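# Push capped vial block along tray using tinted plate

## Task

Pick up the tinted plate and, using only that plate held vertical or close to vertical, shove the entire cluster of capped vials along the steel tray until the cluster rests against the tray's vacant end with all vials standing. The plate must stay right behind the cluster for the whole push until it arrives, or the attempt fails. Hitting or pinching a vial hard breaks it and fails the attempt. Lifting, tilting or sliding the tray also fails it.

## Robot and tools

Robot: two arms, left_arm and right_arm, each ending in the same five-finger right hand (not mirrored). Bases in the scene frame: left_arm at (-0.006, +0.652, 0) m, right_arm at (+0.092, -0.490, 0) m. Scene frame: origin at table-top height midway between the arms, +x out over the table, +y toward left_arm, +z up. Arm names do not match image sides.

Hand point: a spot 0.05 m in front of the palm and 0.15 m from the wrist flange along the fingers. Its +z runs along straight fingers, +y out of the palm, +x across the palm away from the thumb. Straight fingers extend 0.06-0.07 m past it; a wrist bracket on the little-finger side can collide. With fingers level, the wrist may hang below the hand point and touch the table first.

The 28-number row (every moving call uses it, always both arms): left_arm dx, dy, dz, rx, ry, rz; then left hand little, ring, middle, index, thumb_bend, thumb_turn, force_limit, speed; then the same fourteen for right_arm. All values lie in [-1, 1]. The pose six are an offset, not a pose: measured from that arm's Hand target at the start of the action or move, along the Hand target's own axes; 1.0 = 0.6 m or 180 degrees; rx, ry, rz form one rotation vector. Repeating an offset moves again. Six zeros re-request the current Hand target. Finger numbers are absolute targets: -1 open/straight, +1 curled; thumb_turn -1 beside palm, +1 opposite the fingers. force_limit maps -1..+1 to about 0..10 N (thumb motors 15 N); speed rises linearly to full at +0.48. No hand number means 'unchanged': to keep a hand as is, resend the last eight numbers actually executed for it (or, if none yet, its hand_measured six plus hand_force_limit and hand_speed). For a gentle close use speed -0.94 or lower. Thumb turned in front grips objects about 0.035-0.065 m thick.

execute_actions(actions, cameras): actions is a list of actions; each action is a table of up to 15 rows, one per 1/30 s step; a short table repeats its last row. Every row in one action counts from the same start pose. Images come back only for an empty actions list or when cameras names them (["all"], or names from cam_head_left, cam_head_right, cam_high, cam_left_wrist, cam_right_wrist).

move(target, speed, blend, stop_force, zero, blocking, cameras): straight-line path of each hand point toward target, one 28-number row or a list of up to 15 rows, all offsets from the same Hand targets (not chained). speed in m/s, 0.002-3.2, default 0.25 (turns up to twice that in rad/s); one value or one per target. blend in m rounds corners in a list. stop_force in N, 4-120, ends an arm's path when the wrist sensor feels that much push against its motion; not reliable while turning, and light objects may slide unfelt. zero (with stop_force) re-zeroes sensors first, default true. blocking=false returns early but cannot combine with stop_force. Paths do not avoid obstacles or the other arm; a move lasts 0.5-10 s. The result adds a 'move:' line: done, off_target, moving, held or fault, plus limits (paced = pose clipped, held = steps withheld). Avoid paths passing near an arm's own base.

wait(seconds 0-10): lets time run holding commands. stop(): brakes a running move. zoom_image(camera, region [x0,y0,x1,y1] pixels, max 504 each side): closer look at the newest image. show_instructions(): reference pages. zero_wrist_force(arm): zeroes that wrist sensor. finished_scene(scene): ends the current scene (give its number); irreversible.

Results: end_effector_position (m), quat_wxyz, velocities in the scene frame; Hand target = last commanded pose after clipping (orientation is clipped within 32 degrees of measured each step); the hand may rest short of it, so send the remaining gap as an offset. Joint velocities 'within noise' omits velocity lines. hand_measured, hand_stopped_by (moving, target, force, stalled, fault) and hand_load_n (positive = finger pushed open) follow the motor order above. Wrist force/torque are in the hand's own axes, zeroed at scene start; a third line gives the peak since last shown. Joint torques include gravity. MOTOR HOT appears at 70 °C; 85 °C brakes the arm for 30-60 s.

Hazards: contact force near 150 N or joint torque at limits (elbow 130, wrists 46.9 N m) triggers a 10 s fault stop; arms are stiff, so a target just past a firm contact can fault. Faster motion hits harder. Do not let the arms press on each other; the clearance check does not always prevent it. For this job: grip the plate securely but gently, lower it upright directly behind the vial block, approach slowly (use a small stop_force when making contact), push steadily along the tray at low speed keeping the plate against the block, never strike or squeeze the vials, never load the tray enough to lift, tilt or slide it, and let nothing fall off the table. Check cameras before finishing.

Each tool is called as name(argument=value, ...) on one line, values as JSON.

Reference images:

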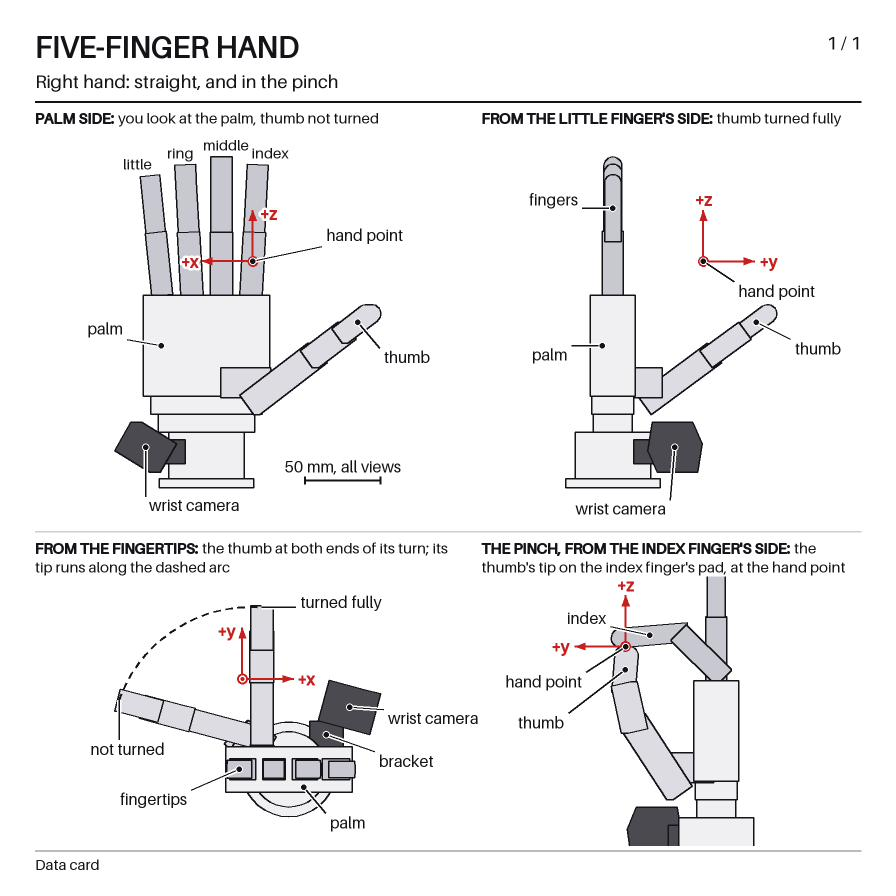

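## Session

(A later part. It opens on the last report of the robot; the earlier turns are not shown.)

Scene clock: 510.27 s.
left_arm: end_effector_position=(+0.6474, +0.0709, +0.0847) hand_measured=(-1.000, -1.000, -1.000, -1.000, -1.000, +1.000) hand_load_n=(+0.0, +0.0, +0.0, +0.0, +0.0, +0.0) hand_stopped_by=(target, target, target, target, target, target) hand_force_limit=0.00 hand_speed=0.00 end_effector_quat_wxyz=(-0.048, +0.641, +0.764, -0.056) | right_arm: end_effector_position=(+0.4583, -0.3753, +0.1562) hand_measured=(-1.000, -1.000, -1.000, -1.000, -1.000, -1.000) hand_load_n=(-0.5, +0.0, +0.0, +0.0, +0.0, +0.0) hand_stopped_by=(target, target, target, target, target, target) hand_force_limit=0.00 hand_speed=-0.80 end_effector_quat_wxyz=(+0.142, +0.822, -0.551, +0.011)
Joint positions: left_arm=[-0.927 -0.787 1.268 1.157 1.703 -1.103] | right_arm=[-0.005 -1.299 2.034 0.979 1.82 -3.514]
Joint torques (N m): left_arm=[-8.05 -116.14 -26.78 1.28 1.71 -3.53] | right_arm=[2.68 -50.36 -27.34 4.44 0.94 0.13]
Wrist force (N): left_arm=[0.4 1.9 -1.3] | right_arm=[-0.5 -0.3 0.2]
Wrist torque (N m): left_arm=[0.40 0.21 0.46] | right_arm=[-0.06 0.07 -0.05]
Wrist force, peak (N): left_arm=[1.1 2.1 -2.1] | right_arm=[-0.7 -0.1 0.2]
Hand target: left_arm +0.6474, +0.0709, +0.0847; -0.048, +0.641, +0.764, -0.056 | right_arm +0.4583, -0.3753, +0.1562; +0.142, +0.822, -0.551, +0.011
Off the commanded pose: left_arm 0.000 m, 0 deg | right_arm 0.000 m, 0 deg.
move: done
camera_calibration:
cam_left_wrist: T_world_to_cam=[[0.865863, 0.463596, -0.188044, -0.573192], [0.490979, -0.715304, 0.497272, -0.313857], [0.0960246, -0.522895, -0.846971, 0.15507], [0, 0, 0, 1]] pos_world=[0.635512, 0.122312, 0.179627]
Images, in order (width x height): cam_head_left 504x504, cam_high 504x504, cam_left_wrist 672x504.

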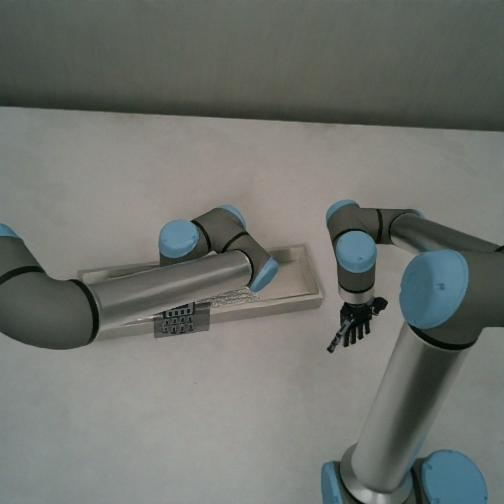

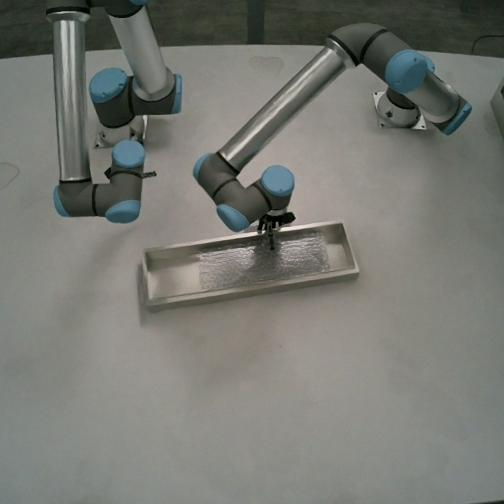

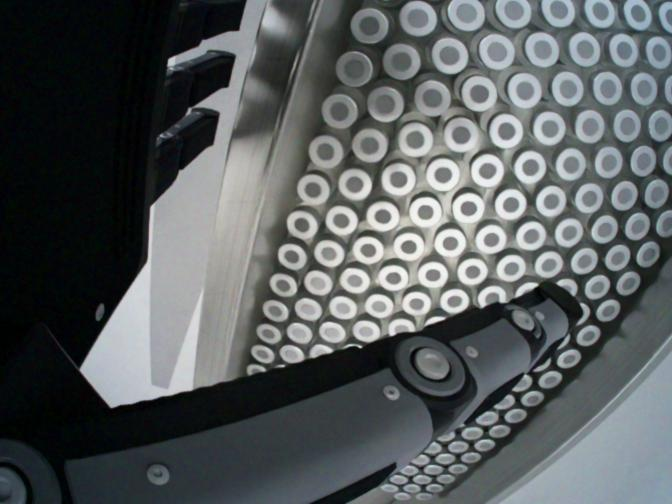

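move(target=[0.0083,0.0067,-0.005,0,0,0,-1,-1,-1,-1,0,1,0,-0.6,0,0,0,0,0,0,-1,-1,-1,-1,-1,-1,0,-0.8], speed=0.05, cameras=["cam_high","cam_left_wrist"])

zoom_image(camera="cam_left_wrist", region=[100, 100, 500, 500])

zoom_image(camera="cam_high", region=[230, 180, 300, 250])

Scene clock: 544.03 s.
left_arm: end_effector_position=(+0.6508, +0.0765, +0.0870) hand_measured=(-1.000, -1.000, -1.000, -1.000, +0.000, +1.000) hand_load_n=(-0.5, +0.0, +0.0, +0.0, +0.0, +0.0) hand_stopped_by=(target, target, target, target, target, target) hand_force_limit=0.00 hand_speed=-0.60 end_effector_quat_wxyz=(-0.048, +0.641, +0.764, -0.056) | right_arm: end_effector_position=(+0.4583, -0.3753, +0.1562) hand_measured=(-1.000, -1.000, -1.000, -1.000, -1.000, -1.000) hand_load_n=(+0.0, +0.0, +0.0, +0.0, +0.0, +0.0) hand_stopped_by=(target, target, target, target, target, target) hand_force_limit=0.00 hand_speed=-0.80 end_effector_quat_wxyz=(+0.142, +0.822, -0.551, +0.011)
Joint positions: left_arm=[-0.919 -0.79 1.27 1.159 1.702 -1.096] | right_arm=[-0.005 -1.299 2.034 0.979 1.82 -3.514]
Joint torques (N m): left_arm=[-12.31 -91.66 -43.15 1.32 -1.41 -2.85] | right_arm=[1.61 -47.82 -27.41 4.28 0.59 -0.12]
Wrist force (N): left_arm=[0.5 2.0 -1.5] | right_arm=[-0.2 -0.4 -0.1]
Wrist torque (N m): left_arm=[0.43 0.22 0.40] | right_arm=[-0.05 0.03 -0.03]
Wrist force, peak (N): left_arm=[1.0 2.4 -1.7] | right_arm=[-0.8 -0.3 -0.1]
Hand target: left_arm +0.6508, +0.0765, +0.0870; -0.048, +0.641, +0.764, -0.056 | right_arm +0.4583, -0.3753, +0.1562; +0.142, +0.822, -0.551, +0.011
Off the commanded pose: left_arm 0.000 m, 0 deg | right_arm 0.000 m, 0 deg.
move: done
camera_calibration:
cam_left_wrist: T_world_to_cam=[[0.865863, 0.463596, -0.188044, -0.578414], [0.490979, -0.715304, 0.497272, -0.312691], [0.0960246, -0.522895, -0.846971, 0.159747], [0, 0, 0, 1]] pos_world=[0.639012, 0.128012, 0.182027]
Images, in order (width x height): cam_high 504x504, cam_left_wrist 672x504.

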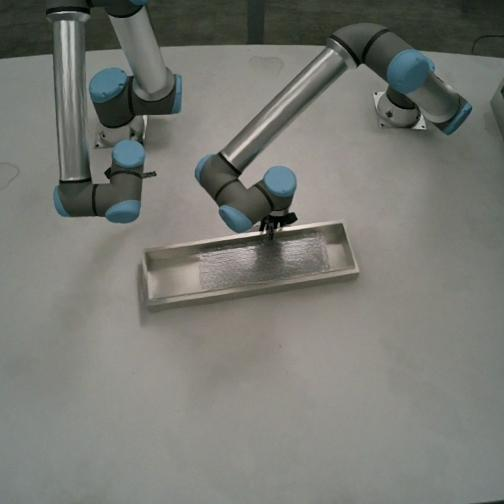

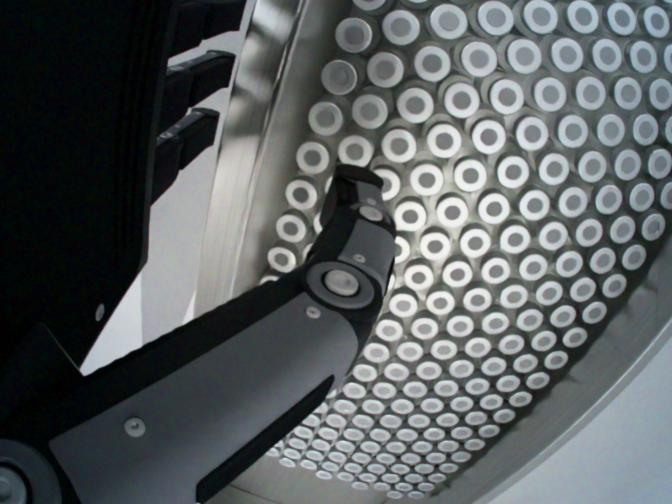

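Scaled by 1.260 from the camera's 672x504 image, which has a finer 960x720 frame.

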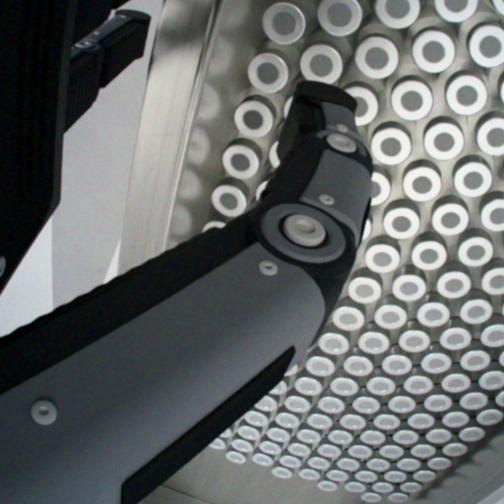

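Scaled by 7.200 from the camera's 504x504 image, which has a finer 720x720 frame.

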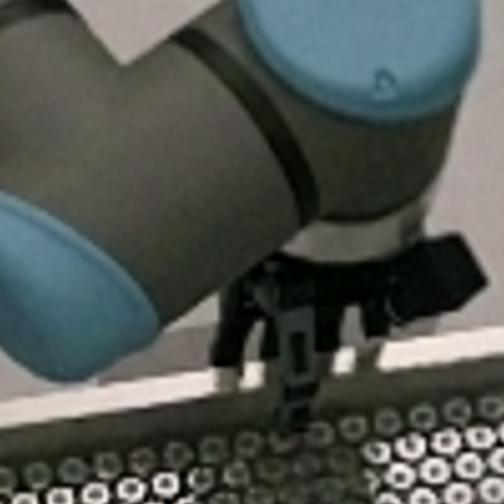

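move(target=[0,0,0,0,0,0,-1,-1,-1,-1,1,1,0,-0.88,0,0,0,0,0,0,-1,-1,-1,-1,-1,-1,0,-0.8], speed=0.05, cameras=["cam_high","cam_left_wrist","cam_head_left","cam_head_right"])

zoom_image(camera="cam_left_wrist", region=[100, 100, 500, 500])

zoom_image(camera="cam_high", region=[230, 180, 300, 250])

zoom_image(camera="cam_head_left", region=[130, 280, 230, 350])

Scene clock: 556.17 s.
left_arm: end_effector_position=(+0.6508, +0.0765, +0.0870) hand_measured=(-1.000, -1.000, -1.000, -1.000, +0.788, +1.000) hand_load_n=(+0.0, +0.0, +0.0, +0.0, +7.0, +1.0) hand_stopped_by=(target, target, target, target, force, target) hand_force_limit=0.00 hand_speed=-0.88 end_effector_quat_wxyz=(-0.048, +0.641, +0.764, -0.056) | right_arm: end_effector_position=(+0.4583, -0.3753, +0.1562) hand_measured=(-1.000, -1.000, -1.000, -1.000, -1.000, -1.000) hand_load_n=(+0.0, +0.0, +0.0, -0.5, +0.0, +0.0) hand_stopped_by=(target, target, target, target, target, target) hand_force_limit=0.00 hand_speed=-0.80 end_effector_quat_wxyz=(+0.142, +0.822, -0.551, +0.011)
Joint positions: left_arm=[-0.919 -0.79 1.27 1.159 1.702 -1.096] | right_arm=[-0.005 -1.299 2.034 0.979 1.82 -3.514]
Joint torques (N m): left_arm=[-7.93 -91.14 -43.72 1.68 1.59 -2.77] | right_arm=[0.91 -46.56 -27.11 4.44 0.9 -0.06]
Wrist force (N): left_arm=[0.5 0.5 -3.1] | right_arm=[-0.5 -0.1 0.2]
Wrist torque (N m): left_arm=[0.57 0.24 0.38] | right_arm=[-0.02 0.06 -0.03]
Wrist force, peak (N): left_arm=[1.1 0.9 -3.3] | right_arm=[-0.6 -0.5 0.2]
Hand target: left_arm +0.6508, +0.0765, +0.0870; -0.048, +0.641, +0.764, -0.056 | right_arm +0.4583, -0.3753, +0.1562; +0.142, +0.822, -0.551, +0.011
Off the commanded pose: left_arm 0.000 m, 0 deg | right_arm 0.000 m, 0 deg.
move: done
camera_calibration:
cam_left_wrist: T_world_to_cam=[[0.865863, 0.463596, -0.188044, -0.578414], [0.490979, -0.715304, 0.497272, -0.312691], [0.0960246, -0.522895, -0.846971, 0.159747], [0, 0, 0, 1]] pos_world=[0.639012, 0.128012, 0.182027]
Images, in order (width x height): cam_head_left 504x504, cam_head_right 504x504, cam_high 504x504, cam_left_wrist 672x504.

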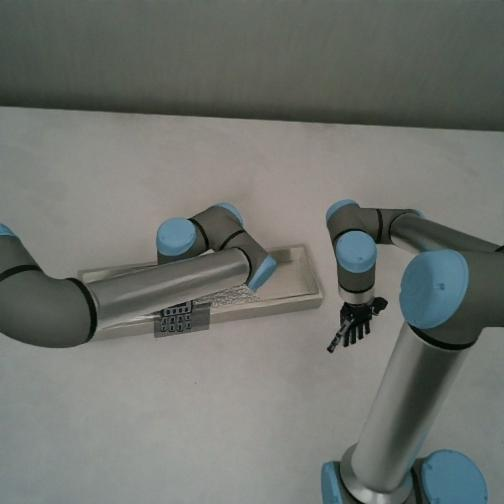

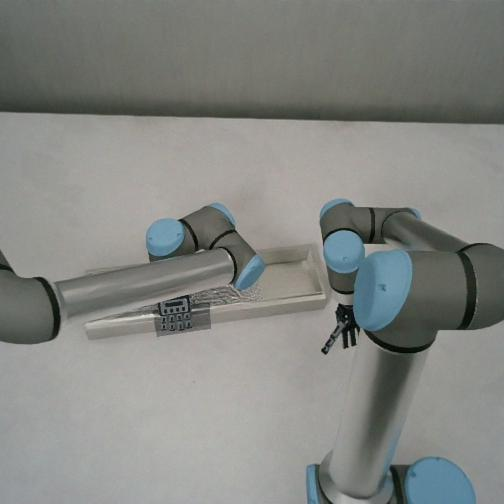

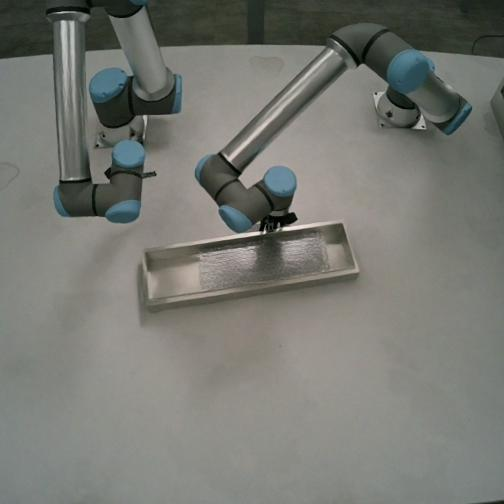

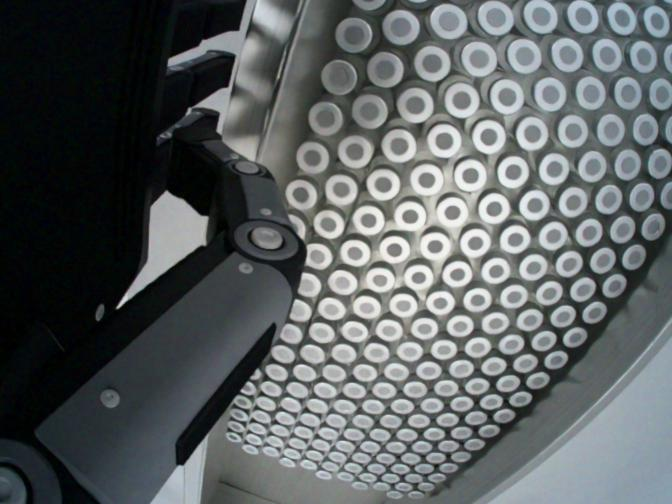

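Scaled by 1.260 from the camera's 672x504 image, which has a finer 960x720 frame.

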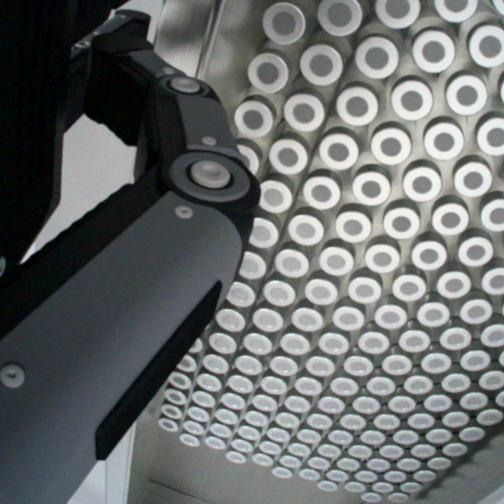

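Scaled by 7.200 from the camera's 504x504 image, which has a finer 720x720 frame.

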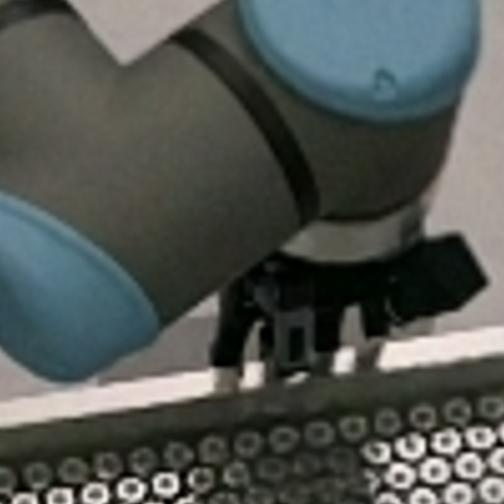

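Scaled by 5.040 from the camera's 504x504 image, which has a finer 720x720 frame.

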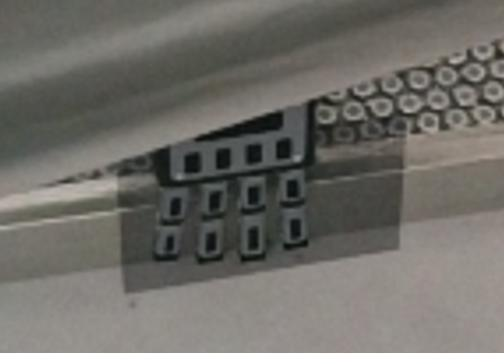

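move(target=[0,0,0,0,0,0,-1,-1,-1,-1,0.97,1,0.35,-0.88,0,0,0,0,0,0,-1,-1,-1,-1,-1,-1,0,-0.8], speed=0.05)

move(target=[0,-0.01,-0.04,0,0,0,-1,-1,-1,-1,0.97,1,0.35,-0.88,0,0,0,0,0,0,-1,-1,-1,-1,-1,-1,0,-0.8], speed=0.04, cameras=["cam_high","cam_left_wrist","cam_head_left","cam_head_right"])

zoom_image(camera="cam_high", region=[230, 180, 300, 250])

zoom_image(camera="cam_head_left", region=[130, 280, 230, 350])

Scene clock: 567.97 s.
left_arm: end_effector_position=(+0.6508, +0.0765, +0.0870) hand_measured=(-1.000, -1.000, -1.000, -1.000, +0.794, +1.000) hand_load_n=(+0.0, +0.0, +0.0, +0.0, +10.0, +1.0) hand_stopped_by=(target, target, target, target, force, target) hand_force_limit=0.35 hand_speed=-0.88 end_effector_quat_wxyz=(-0.048, +0.641, +0.764, -0.056) | right_arm: end_effector_position=(+0.4583, -0.3753, +0.1562) hand_measured=(-1.000, -1.000, -1.000, -1.000, -1.000, -1.000) hand_load_n=(+0.0, +0.0, +0.0, +0.0, +0.0, +0.0) hand_stopped_by=(target, target, target, target, target, target) hand_force_limit=0.00 hand_speed=-0.80 end_effector_quat_wxyz=(+0.142, +0.822, -0.551, +0.011)
Joint positions: left_arm=[-0.919 -0.79 1.27 1.159 1.702 -1.096] | right_arm=[-0.005 -1.299 2.034 0.979 1.82 -3.514]
Joint torques (N m): left_arm=[-4.33 -93.27 -44 1.56 1.47 -2.87] | right_arm=[2.2 -47.92 -26.81 4.55 1.16 -0.13]
Wrist force (N): left_arm=[0.4 1.0 -3.2] | right_arm=[-0.3 0.0 0.0]
Wrist torque (N m): left_arm=[0.63 0.24 0.39] | right_arm=[0.00 0.04 -0.02]
Wrist force, peak (N): left_arm=[0.6 0.8 -3.8] | right_arm=[-0.5 -0.6 0.1]
Hand target: left_arm +0.6508, +0.0765, +0.0870; -0.048, +0.641, +0.764, -0.056 | right_arm +0.4583, -0.3753, +0.1562; +0.142, +0.822, -0.551, +0.011
Off the commanded pose: left_arm 0.000 m, 0 deg | right_arm 0.000 m, 0 deg.
move: done

Scene clock: 568.87 s.
left_arm: end_effector_position=(+0.6485, +0.0760, +0.1119) hand_measured=(-1.000, -1.000, -1.000, -1.000, +0.794, +1.000) hand_load_n=(+0.0, +0.0, +0.0, +0.0, +10.0, +1.0) hand_stopped_by=(target, target, target, target, force, target) hand_force_limit=0.35 hand_speed=-0.88 end_effector_quat_wxyz=(-0.048, +0.641, +0.764, -0.056) end_effector_velocity=(+0.000, +0.000, -0.003) end_effector_angular_velocity=(-0.001, -0.001, +0.000) | right_arm: end_effector_position=(+0.4583, -0.3753, +0.1562) hand_measured=(-1.000, -1.000, -1.000, -1.000, -1.000, -1.000) hand_load_n=(+0.0, +0.0, +0.0, +0.0, +0.0, +0.0) hand_stopped_by=(target, target, target, target, target, target) hand_force_limit=0.00 hand_speed=-0.80 end_effector_quat_wxyz=(+0.142, +0.822, -0.551, +0.011)
Joint positions: left_arm=[-0.922 -0.812 1.261 1.19 1.703 -1.098] | right_arm=[-0.005 -1.299 2.034 0.979 1.82 -3.514]
Joint velocities: left_arm=[0 0.003 0.002 -0.005 0 0] | right_arm=[within noise]
Joint torques (N m): left_arm=[-3.92 -92.23 -31.42 1.42 2.37 -2.37] | right_arm=[0.39 -48.36 -27 4.47 1.04 -0.25]
Wrist force (N): left_arm=[0.6 2.3 0.2] | right_arm=[-0.3 -0.2 0.2]
Wrist torque (N m): left_arm=[0.34 0.18 0.55] | right_arm=[-0.03 0.05 -0.03]
Wrist force, peak (N): left_arm=[0.8 1.1 -3.7] | right_arm=[-0.3 -0.4 0.5]
Hand target: left_arm +0.6485, +0.0761, +0.1117; -0.048, +0.641, +0.764, -0.056 | right_arm +0.4583, -0.3753, +0.1562; +0.142, +0.822, -0.551, +0.011
Off the commanded pose: left_arm 0.000 m, 0 deg | right_arm 0.000 m, 0 deg.
move: done
camera_calibration:
cam_left_wrist: T_world_to_cam=[[0.865917, 0.46351, -0.188008, -0.571471], [0.490883, -0.715327, 0.497334, -0.324152], [0.0960321, -0.52294, -0.846943, 0.180716], [0, 0, 0, 1]] pos_world=[0.636612, 0.127512, 0.206827]
Images, in order (width x height): cam_head_left 504x504, cam_head_right 504x504, cam_high 504x504, cam_left_wrist 672x504.

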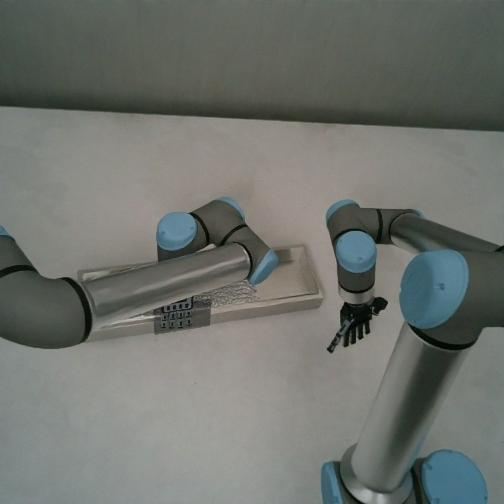

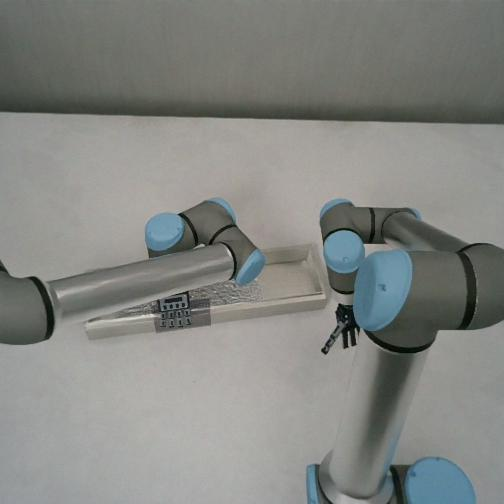

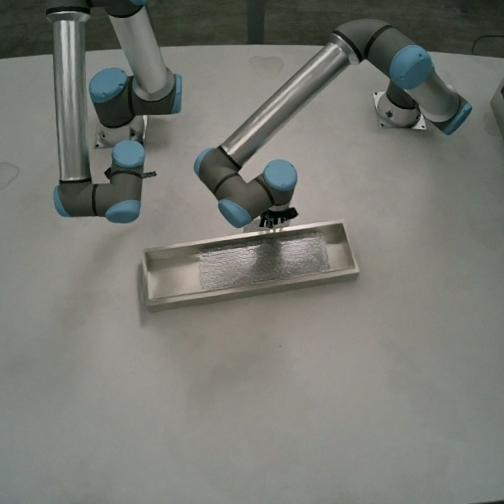

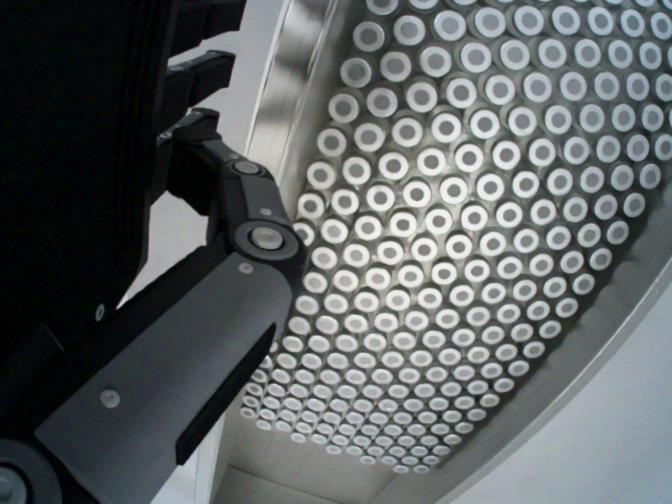

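Scaled by 7.200 from the camera's 504x504 image, which has a finer 720x720 frame.

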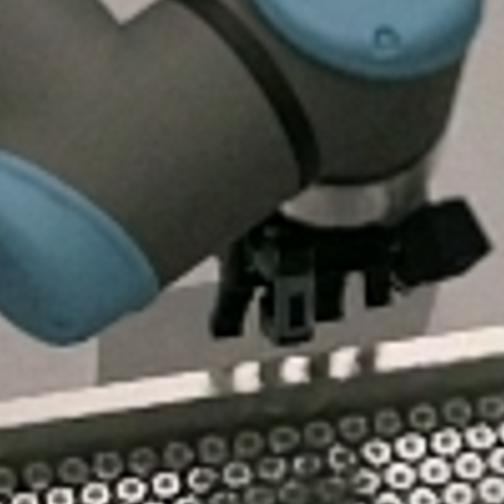

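Scaled by 5.040 from the camera's 504x504 image, which has a finer 720x720 frame.

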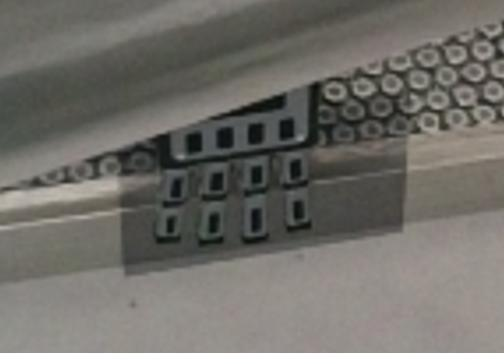

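move(target=[[0.003,-0.063,-0.3107,0,0,0,-1,-1,-1,-1,0.97,1,0.35,-0.88,0,0,0,0,0,0,-1,-1,-1,-1,-1,-1,0,-0.8],[0.3,0.0137,-0.319,-0.0371,0.0371,0.4989,-1,-1,-1,-1,0.97,1,0.35,-0.88,0,0,0,0,0,0,-1,-1,-1,-1,-1,-1,0,-0.8]], speed=[0.12,0.25], blend=[0.02,0], cameras=["all"])

zoom_image(camera="cam_high", region=[280, 120, 400, 240])

zoom_image(camera="cam_left_wrist", region=[100, 0, 500, 400])

Scene clock: 627.27 s.
left_arm: end_effector_position=(+0.6530, +0.2595, +0.3000) hand_measured=(-1.000, -1.000, -1.000, -1.000, +0.794, +1.000) hand_load_n=(+0.0, +0.0, +0.0, +0.0, +10.0, +1.0) hand_stopped_by=(target, target, target, target, force, target) hand_force_limit=0.35 hand_speed=-0.88 end_effector_quat_wxyz=(-0.001, +0.996, +0.088, +0.000) | right_arm: end_effector_position=(+0.4583, -0.3753, +0.1562) hand_measured=(-1.000, -1.000, -1.000, -1.000, -1.000, -1.000) hand_load_n=(+0.0, +0.0, +0.0, +0.0, +0.0, +0.0) hand_stopped_by=(target, target, target, target, target, target) hand_force_limit=0.00 hand_speed=-0.80 end_effector_quat_wxyz=(+0.142, +0.822, -0.551, +0.011)
Joint positions: left_arm=[-0.678 -1.057 1.317 1.311 1.57 0.712] | right_arm=[-0.005 -1.299 2.034 0.979 1.82 -3.514]
Joint torques (N m): left_arm=[-5.4 -76.01 -49.25 6.28 3.17 4.07] | right_arm=[1.56 -48.97 -27.56 4.67 0.93 -0.26]
Wrist force (N): left_arm=[0.6 1.9 -0.2] | right_arm=[-0.7 0.0 0.2]
Wrist torque (N m): left_arm=[0.32 0.19 0.54] | right_arm=[0.00 0.10 -0.04]
Wrist force, peak (N): left_arm=[0.9 2.4 2.1] | right_arm=[-0.7 -0.1 0.3]
Hand target: left_arm +0.6530, +0.2595, +0.3000; -0.001, +0.996, +0.088, +0.000 | right_arm +0.4583, -0.3753, +0.1562; +0.142, +0.822, -0.551, +0.011
Off the commanded pose: left_arm 0.000 m, 0 deg | right_arm 0.000 m, 0 deg.
move: done
camera_calibration:
cam_left_wrist: T_world_to_cam=[[0.466886, -0.882943, -0.0492905, -0.0566785], [-0.72799, -0.415398, 0.545413, 0.41504], [-0.502044, -0.218763, -0.836717, 0.744083], [0, 0, 0, 1]] pos_world=[0.702169, 0.285141, 0.393424]

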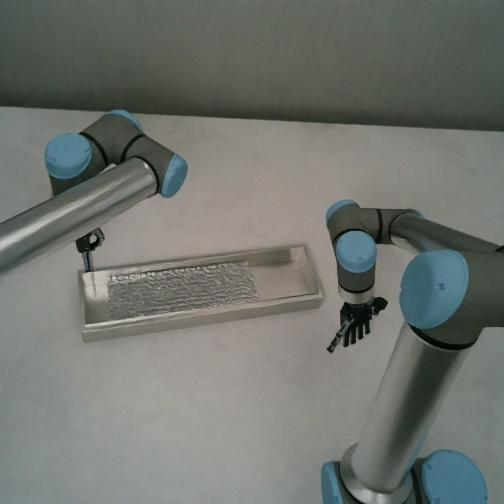

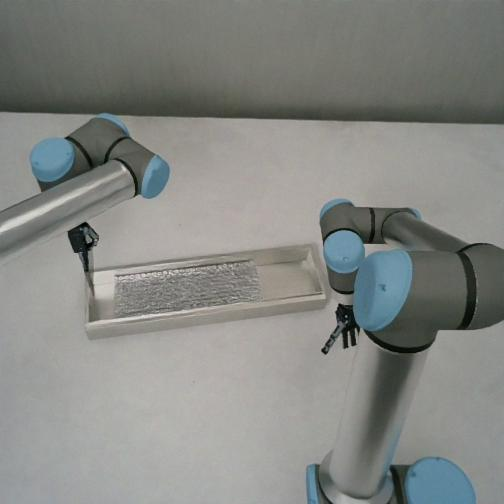

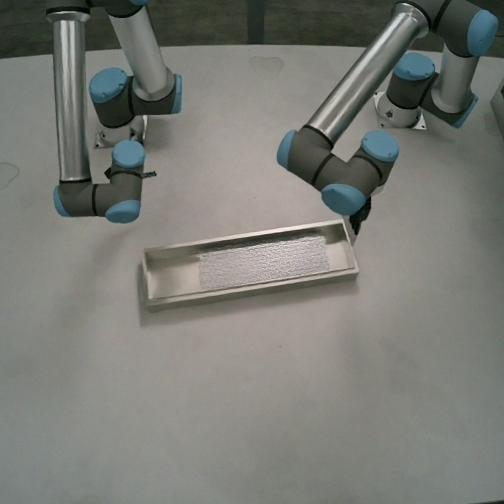

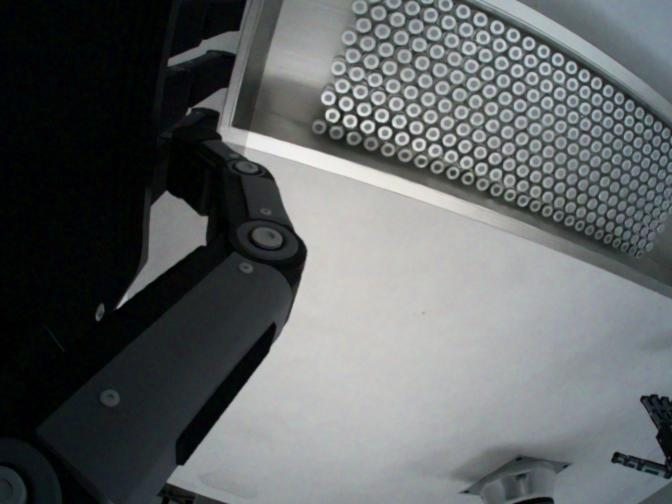

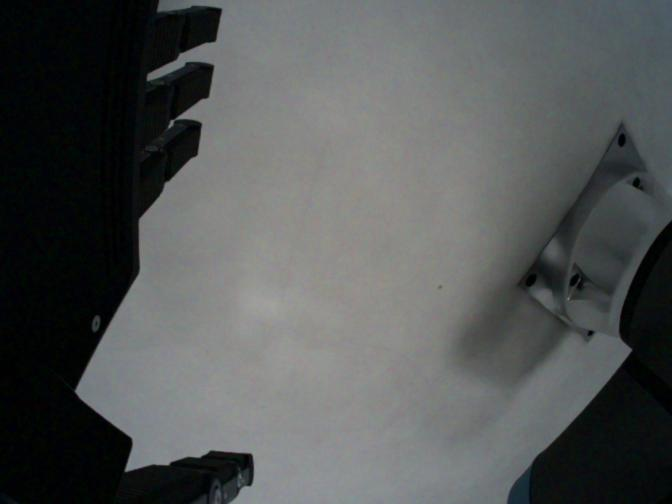

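Scaled by 4.200 from the camera's 504x504 image, which has a finer 720x720 frame.

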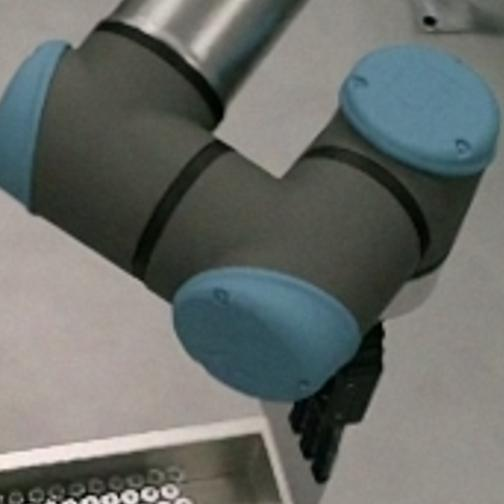

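Scaled by 1.260 from the camera's 672x504 image, which has a finer 960x720 frame.

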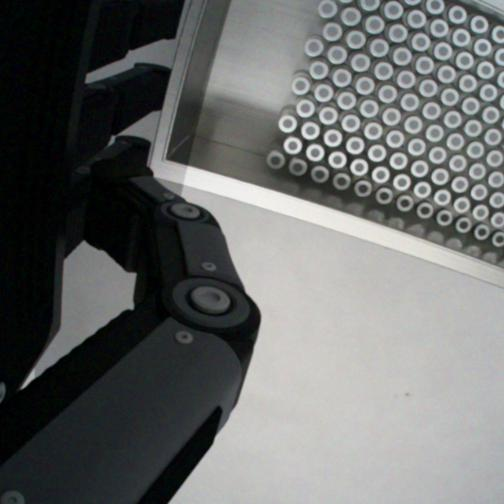

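zoom_image(camera="cam_left_wrist", region=[210, 0, 360, 160])

zoom_image(camera="cam_left_wrist", region=[540, 120, 672, 300])

zoom_image(camera="cam_head_right", region=[60, 220, 140, 350])

Scaled by 3.150 from the camera's 672x504 image, which has a finer 960x720 frame.

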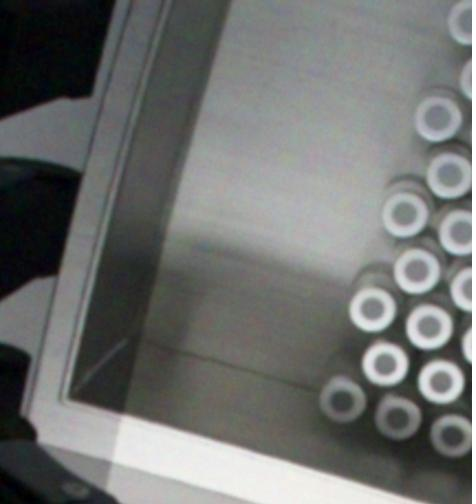

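Scaled by 2.800 from the camera's 672x504 image, which has a finer 960x720 frame.

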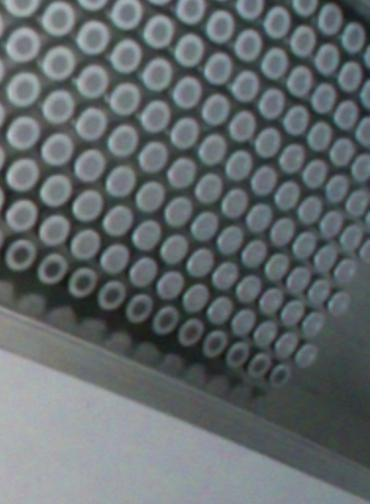

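Scaled by 3.877 from the camera's 504x504 image, which has a finer 720x720 frame.

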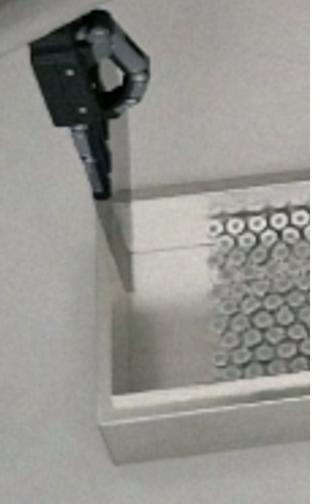

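move(target=[0,0,0.208,0,0,0,-1,-1,-1,-1,0.97,1,0.35,-0.88,0,0,0,0,0,0,-1,-1,-1,-1,-1,-1,0,-0.8], speed=0.15, cameras=["all"])

zoom_image(camera="cam_high", region=[310, 180, 380, 250])

zoom_image(camera="cam_left_wrist", region=[180, 0, 420, 240])

zoom_image(camera="cam_head_right", region=[60, 240, 150, 350])

zoom_image(camera="cam_head_left", region=[60, 240, 150, 350])

Scene clock: 690.50 s.
left_arm: end_effector_position=(+0.6529, +0.2596, +0.1752) hand_measured=(-1.000, -1.000, -1.000, -1.000, +0.794, +1.000) hand_load_n=(+0.0, +0.0, +0.0, +0.0, +10.0, +1.0) hand_stopped_by=(target, target, target, target, force, target) hand_force_limit=0.35 hand_speed=-0.88 end_effector_quat_wxyz=(-0.001, +0.996, +0.088, +0.000) | right_arm: end_effector_position=(+0.4583, -0.3753, +0.1562) hand_measured=(-1.000, -1.000, -1.000, -1.000, -1.000, -1.000) hand_load_n=(+0.0, +0.0, +0.0, +0.0, +0.0, +0.0) hand_stopped_by=(target, target, target, target, target, target) hand_force_limit=0.00 hand_speed=-0.80 end_effector_quat_wxyz=(+0.142, +0.822, -0.551, +0.011)
Joint positions: left_arm=[-0.677 -0.985 1.435 1.121 1.57 0.712] | right_arm=[-0.005 -1.299 2.034 0.979 1.82 -3.514]
Joint torques (N m): left_arm=[7.57 -87.74 -39.77 2.33 2.34 3.67] | right_arm=[2.1 -50.68 -27.26 4.6 1.34 0.02]
Wrist force (N): left_arm=[0.6 2.2 -0.3] | right_arm=[-0.3 -0.1 -0.2]
Wrist torque (N m): left_arm=[0.36 0.18 0.49] | right_arm=[0.00 0.05 -0.02]
Wrist force, peak (N): left_arm=[0.2 2.0 -2.4] | right_arm=[-0.7 -0.3 0.1]
Hand target: left_arm +0.6529, +0.2596, +0.1752; -0.001, +0.996, +0.088, +0.000 | right_arm +0.4583, -0.3753, +0.1562; +0.142, +0.822, -0.551, +0.011
Off the commanded pose: left_arm 0.000 m, 0 deg | right_arm 0.000 m, 0 deg.
move: done
camera_calibration:
cam_left_wrist: T_world_to_cam=[[0.466614, -0.88307, -0.0495839, -0.0623871], [-0.727958, -0.415285, 0.545542, 0.482987], [-0.502343, -0.218463, -0.836615, 0.639731], [0, 0, 0, 1]] pos_world=[0.702069, 0.285242, 0.268626]

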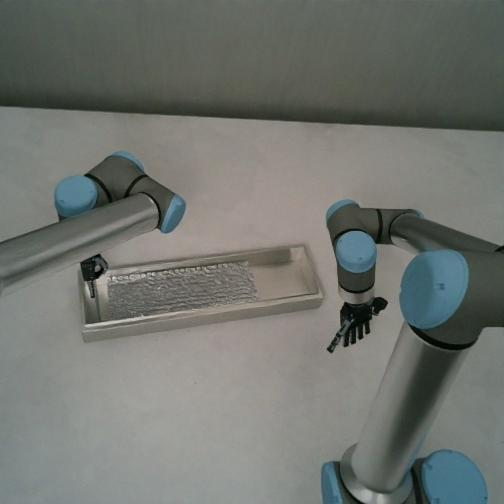

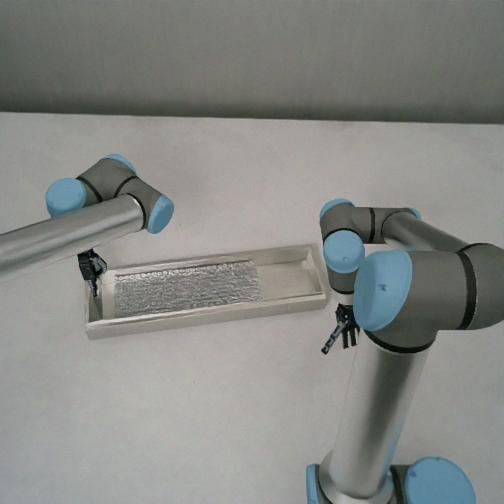

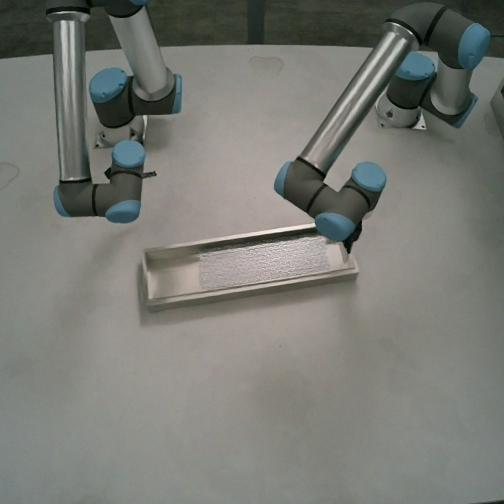

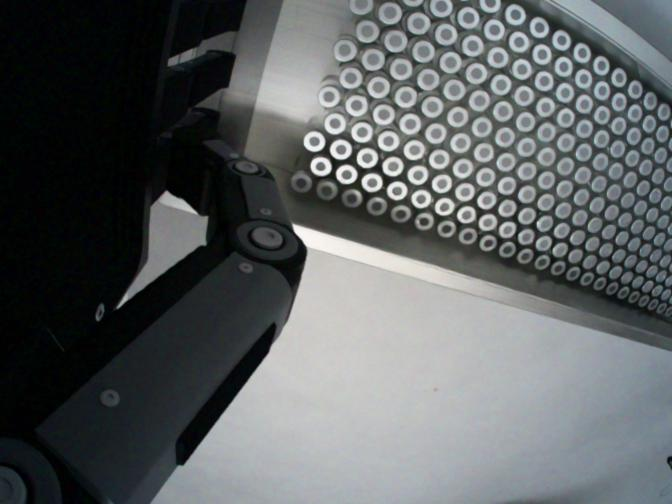

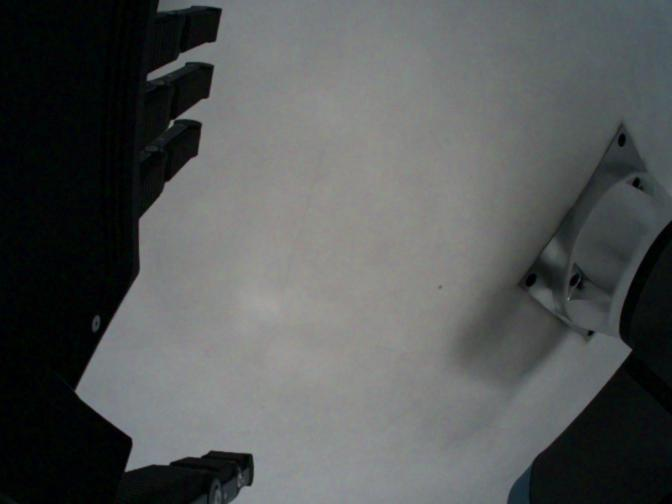

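Scaled by 7.200 from the camera's 504x504 image, which has a finer 720x720 frame.

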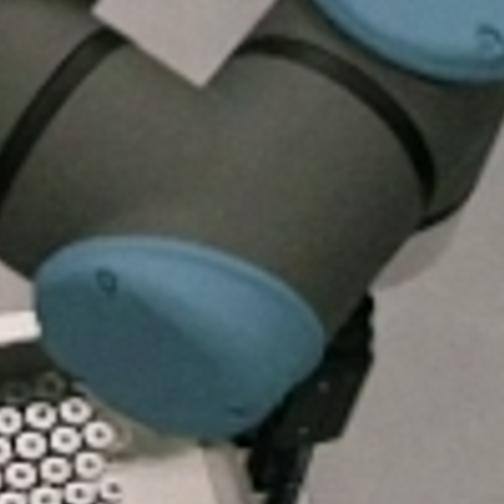

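Scaled by 2.100 from the camera's 672x504 image, which has a finer 960x720 frame.

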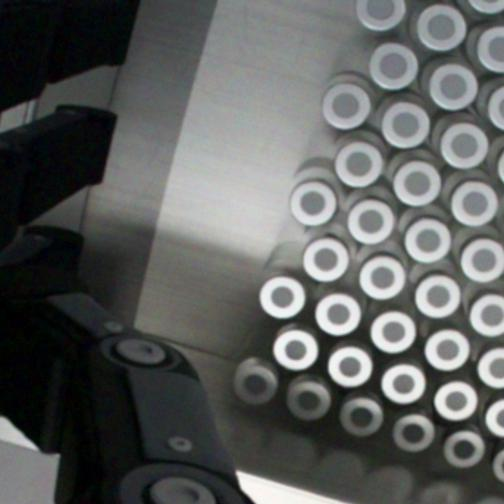

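Scaled by 4.582 from the camera's 504x504 image, which has a finer 720x720 frame.

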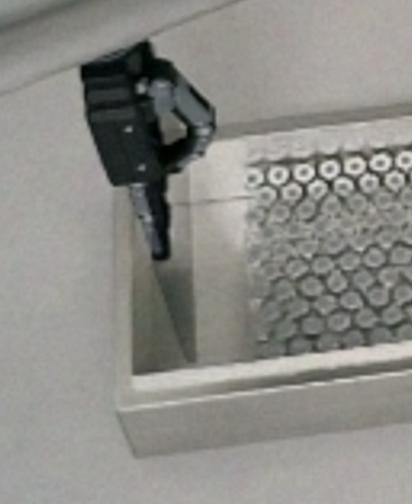

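Scaled by 4.582 from the camera's 504x504 image, which has a finer 720x720 frame.

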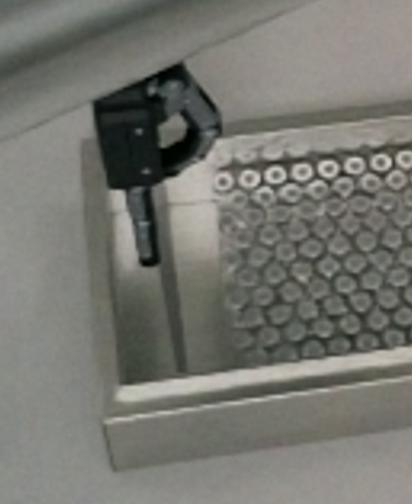

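move(target=[0.0192,0,0.0117,0,0,0,-1,-1,-1,-1,0.97,1,0.35,-0.88,0,0,0,0,0,0,-1,-1,-1,-1,-1,-1,0,-0.8], speed=0.1, cameras=["cam_head_left","cam_head_right","cam_high"])

zoom_image(camera="cam_high", region=[320, 220, 370, 280])

zoom_image(camera="cam_head_right", region=[80, 270, 140, 340])

zoom_image(camera="cam_head_left", region=[70, 270, 130, 340])

Scene clock: 724.83 s.
left_arm: end_effector_position=(+0.6644, +0.2616, +0.1681) hand_measured=(-1.000, -1.000, -1.000, -1.000, +0.794, +1.000) hand_load_n=(+0.0, +0.0, +0.5, +0.0, +10.0, +1.0) hand_stopped_by=(target, target, target, target, force, target) hand_force_limit=0.35 hand_speed=-0.88 end_effector_quat_wxyz=(-0.001, +0.996, +0.088, +0.000) | right_arm: end_effector_position=(+0.4583, -0.3753, +0.1562) hand_measured=(-1.000, -1.000, -1.000, -1.000, -1.000, -1.000) hand_load_n=(+0.0, +0.0, +0.0, +0.0, +0.0, +0.0) hand_stopped_by=(target, target, target, target, target, target) hand_force_limit=0.00 hand_speed=-0.80 end_effector_quat_wxyz=(+0.142, +0.822, -0.551, +0.011)
Joint positions: left_arm=[-0.666 -0.965 1.416 1.12 1.57 0.724] | right_arm=[-0.005 -1.299 2.034 0.979 1.82 -3.514]
Joint torques (N m): left_arm=[-10.36 -101.8 -27.61 2.29 0.11 -1.63] | right_arm=[3.09 -48.05 -28.02 4.9 1.17 -0.33]
Wrist force (N): left_arm=[0.5 1.7 -0.7] | right_arm=[-0.7 0.0 0.1]
Wrist torque (N m): left_arm=[0.31 0.20 0.39] | right_arm=[-0.01 0.10 -0.04]
Wrist force, peak (N): left_arm=[1.0 2.4 -0.4] | right_arm=[-0.7 0.0 0.0]
Hand target: left_arm +0.6643, +0.2616, +0.1681; -0.001, +0.996, +0.088, +0.000 | right_arm +0.4583, -0.3753, +0.1562; +0.142, +0.822, -0.551, +0.011
Off the commanded pose: left_arm 0.000 m, 0 deg | right_arm 0.000 m, 0 deg.
move: done
Images, in order (width x height): cam_head_left 504x504, cam_head_right 504x504, cam_high 504x504.

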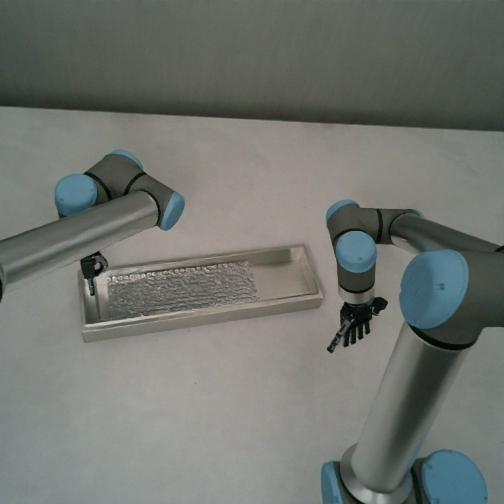

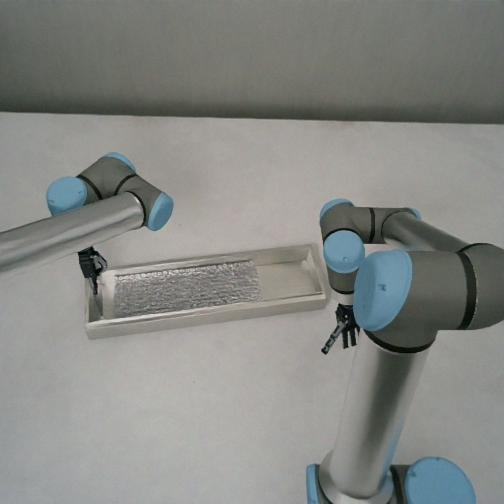

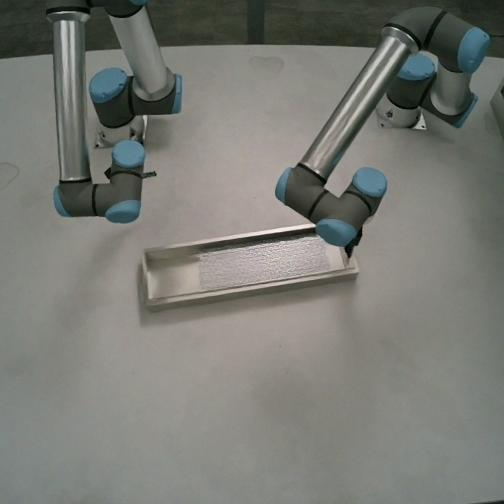

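Scaled by 8.400 from the camera's 504x504 image, which has a finer 720x720 frame.

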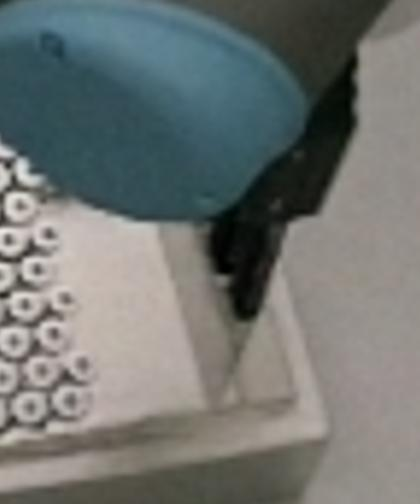

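Scaled by 7.200 from the camera's 504x504 image, which has a finer 720x720 frame.

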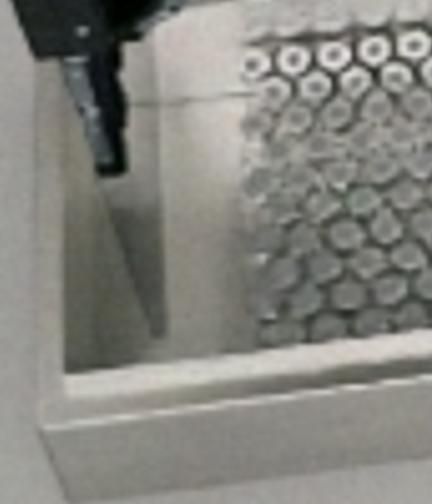

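Scaled by 7.200 from the camera's 504x504 image, which has a finer 720x720 frame.

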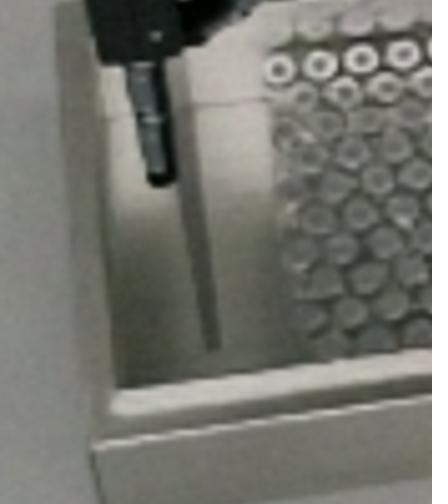

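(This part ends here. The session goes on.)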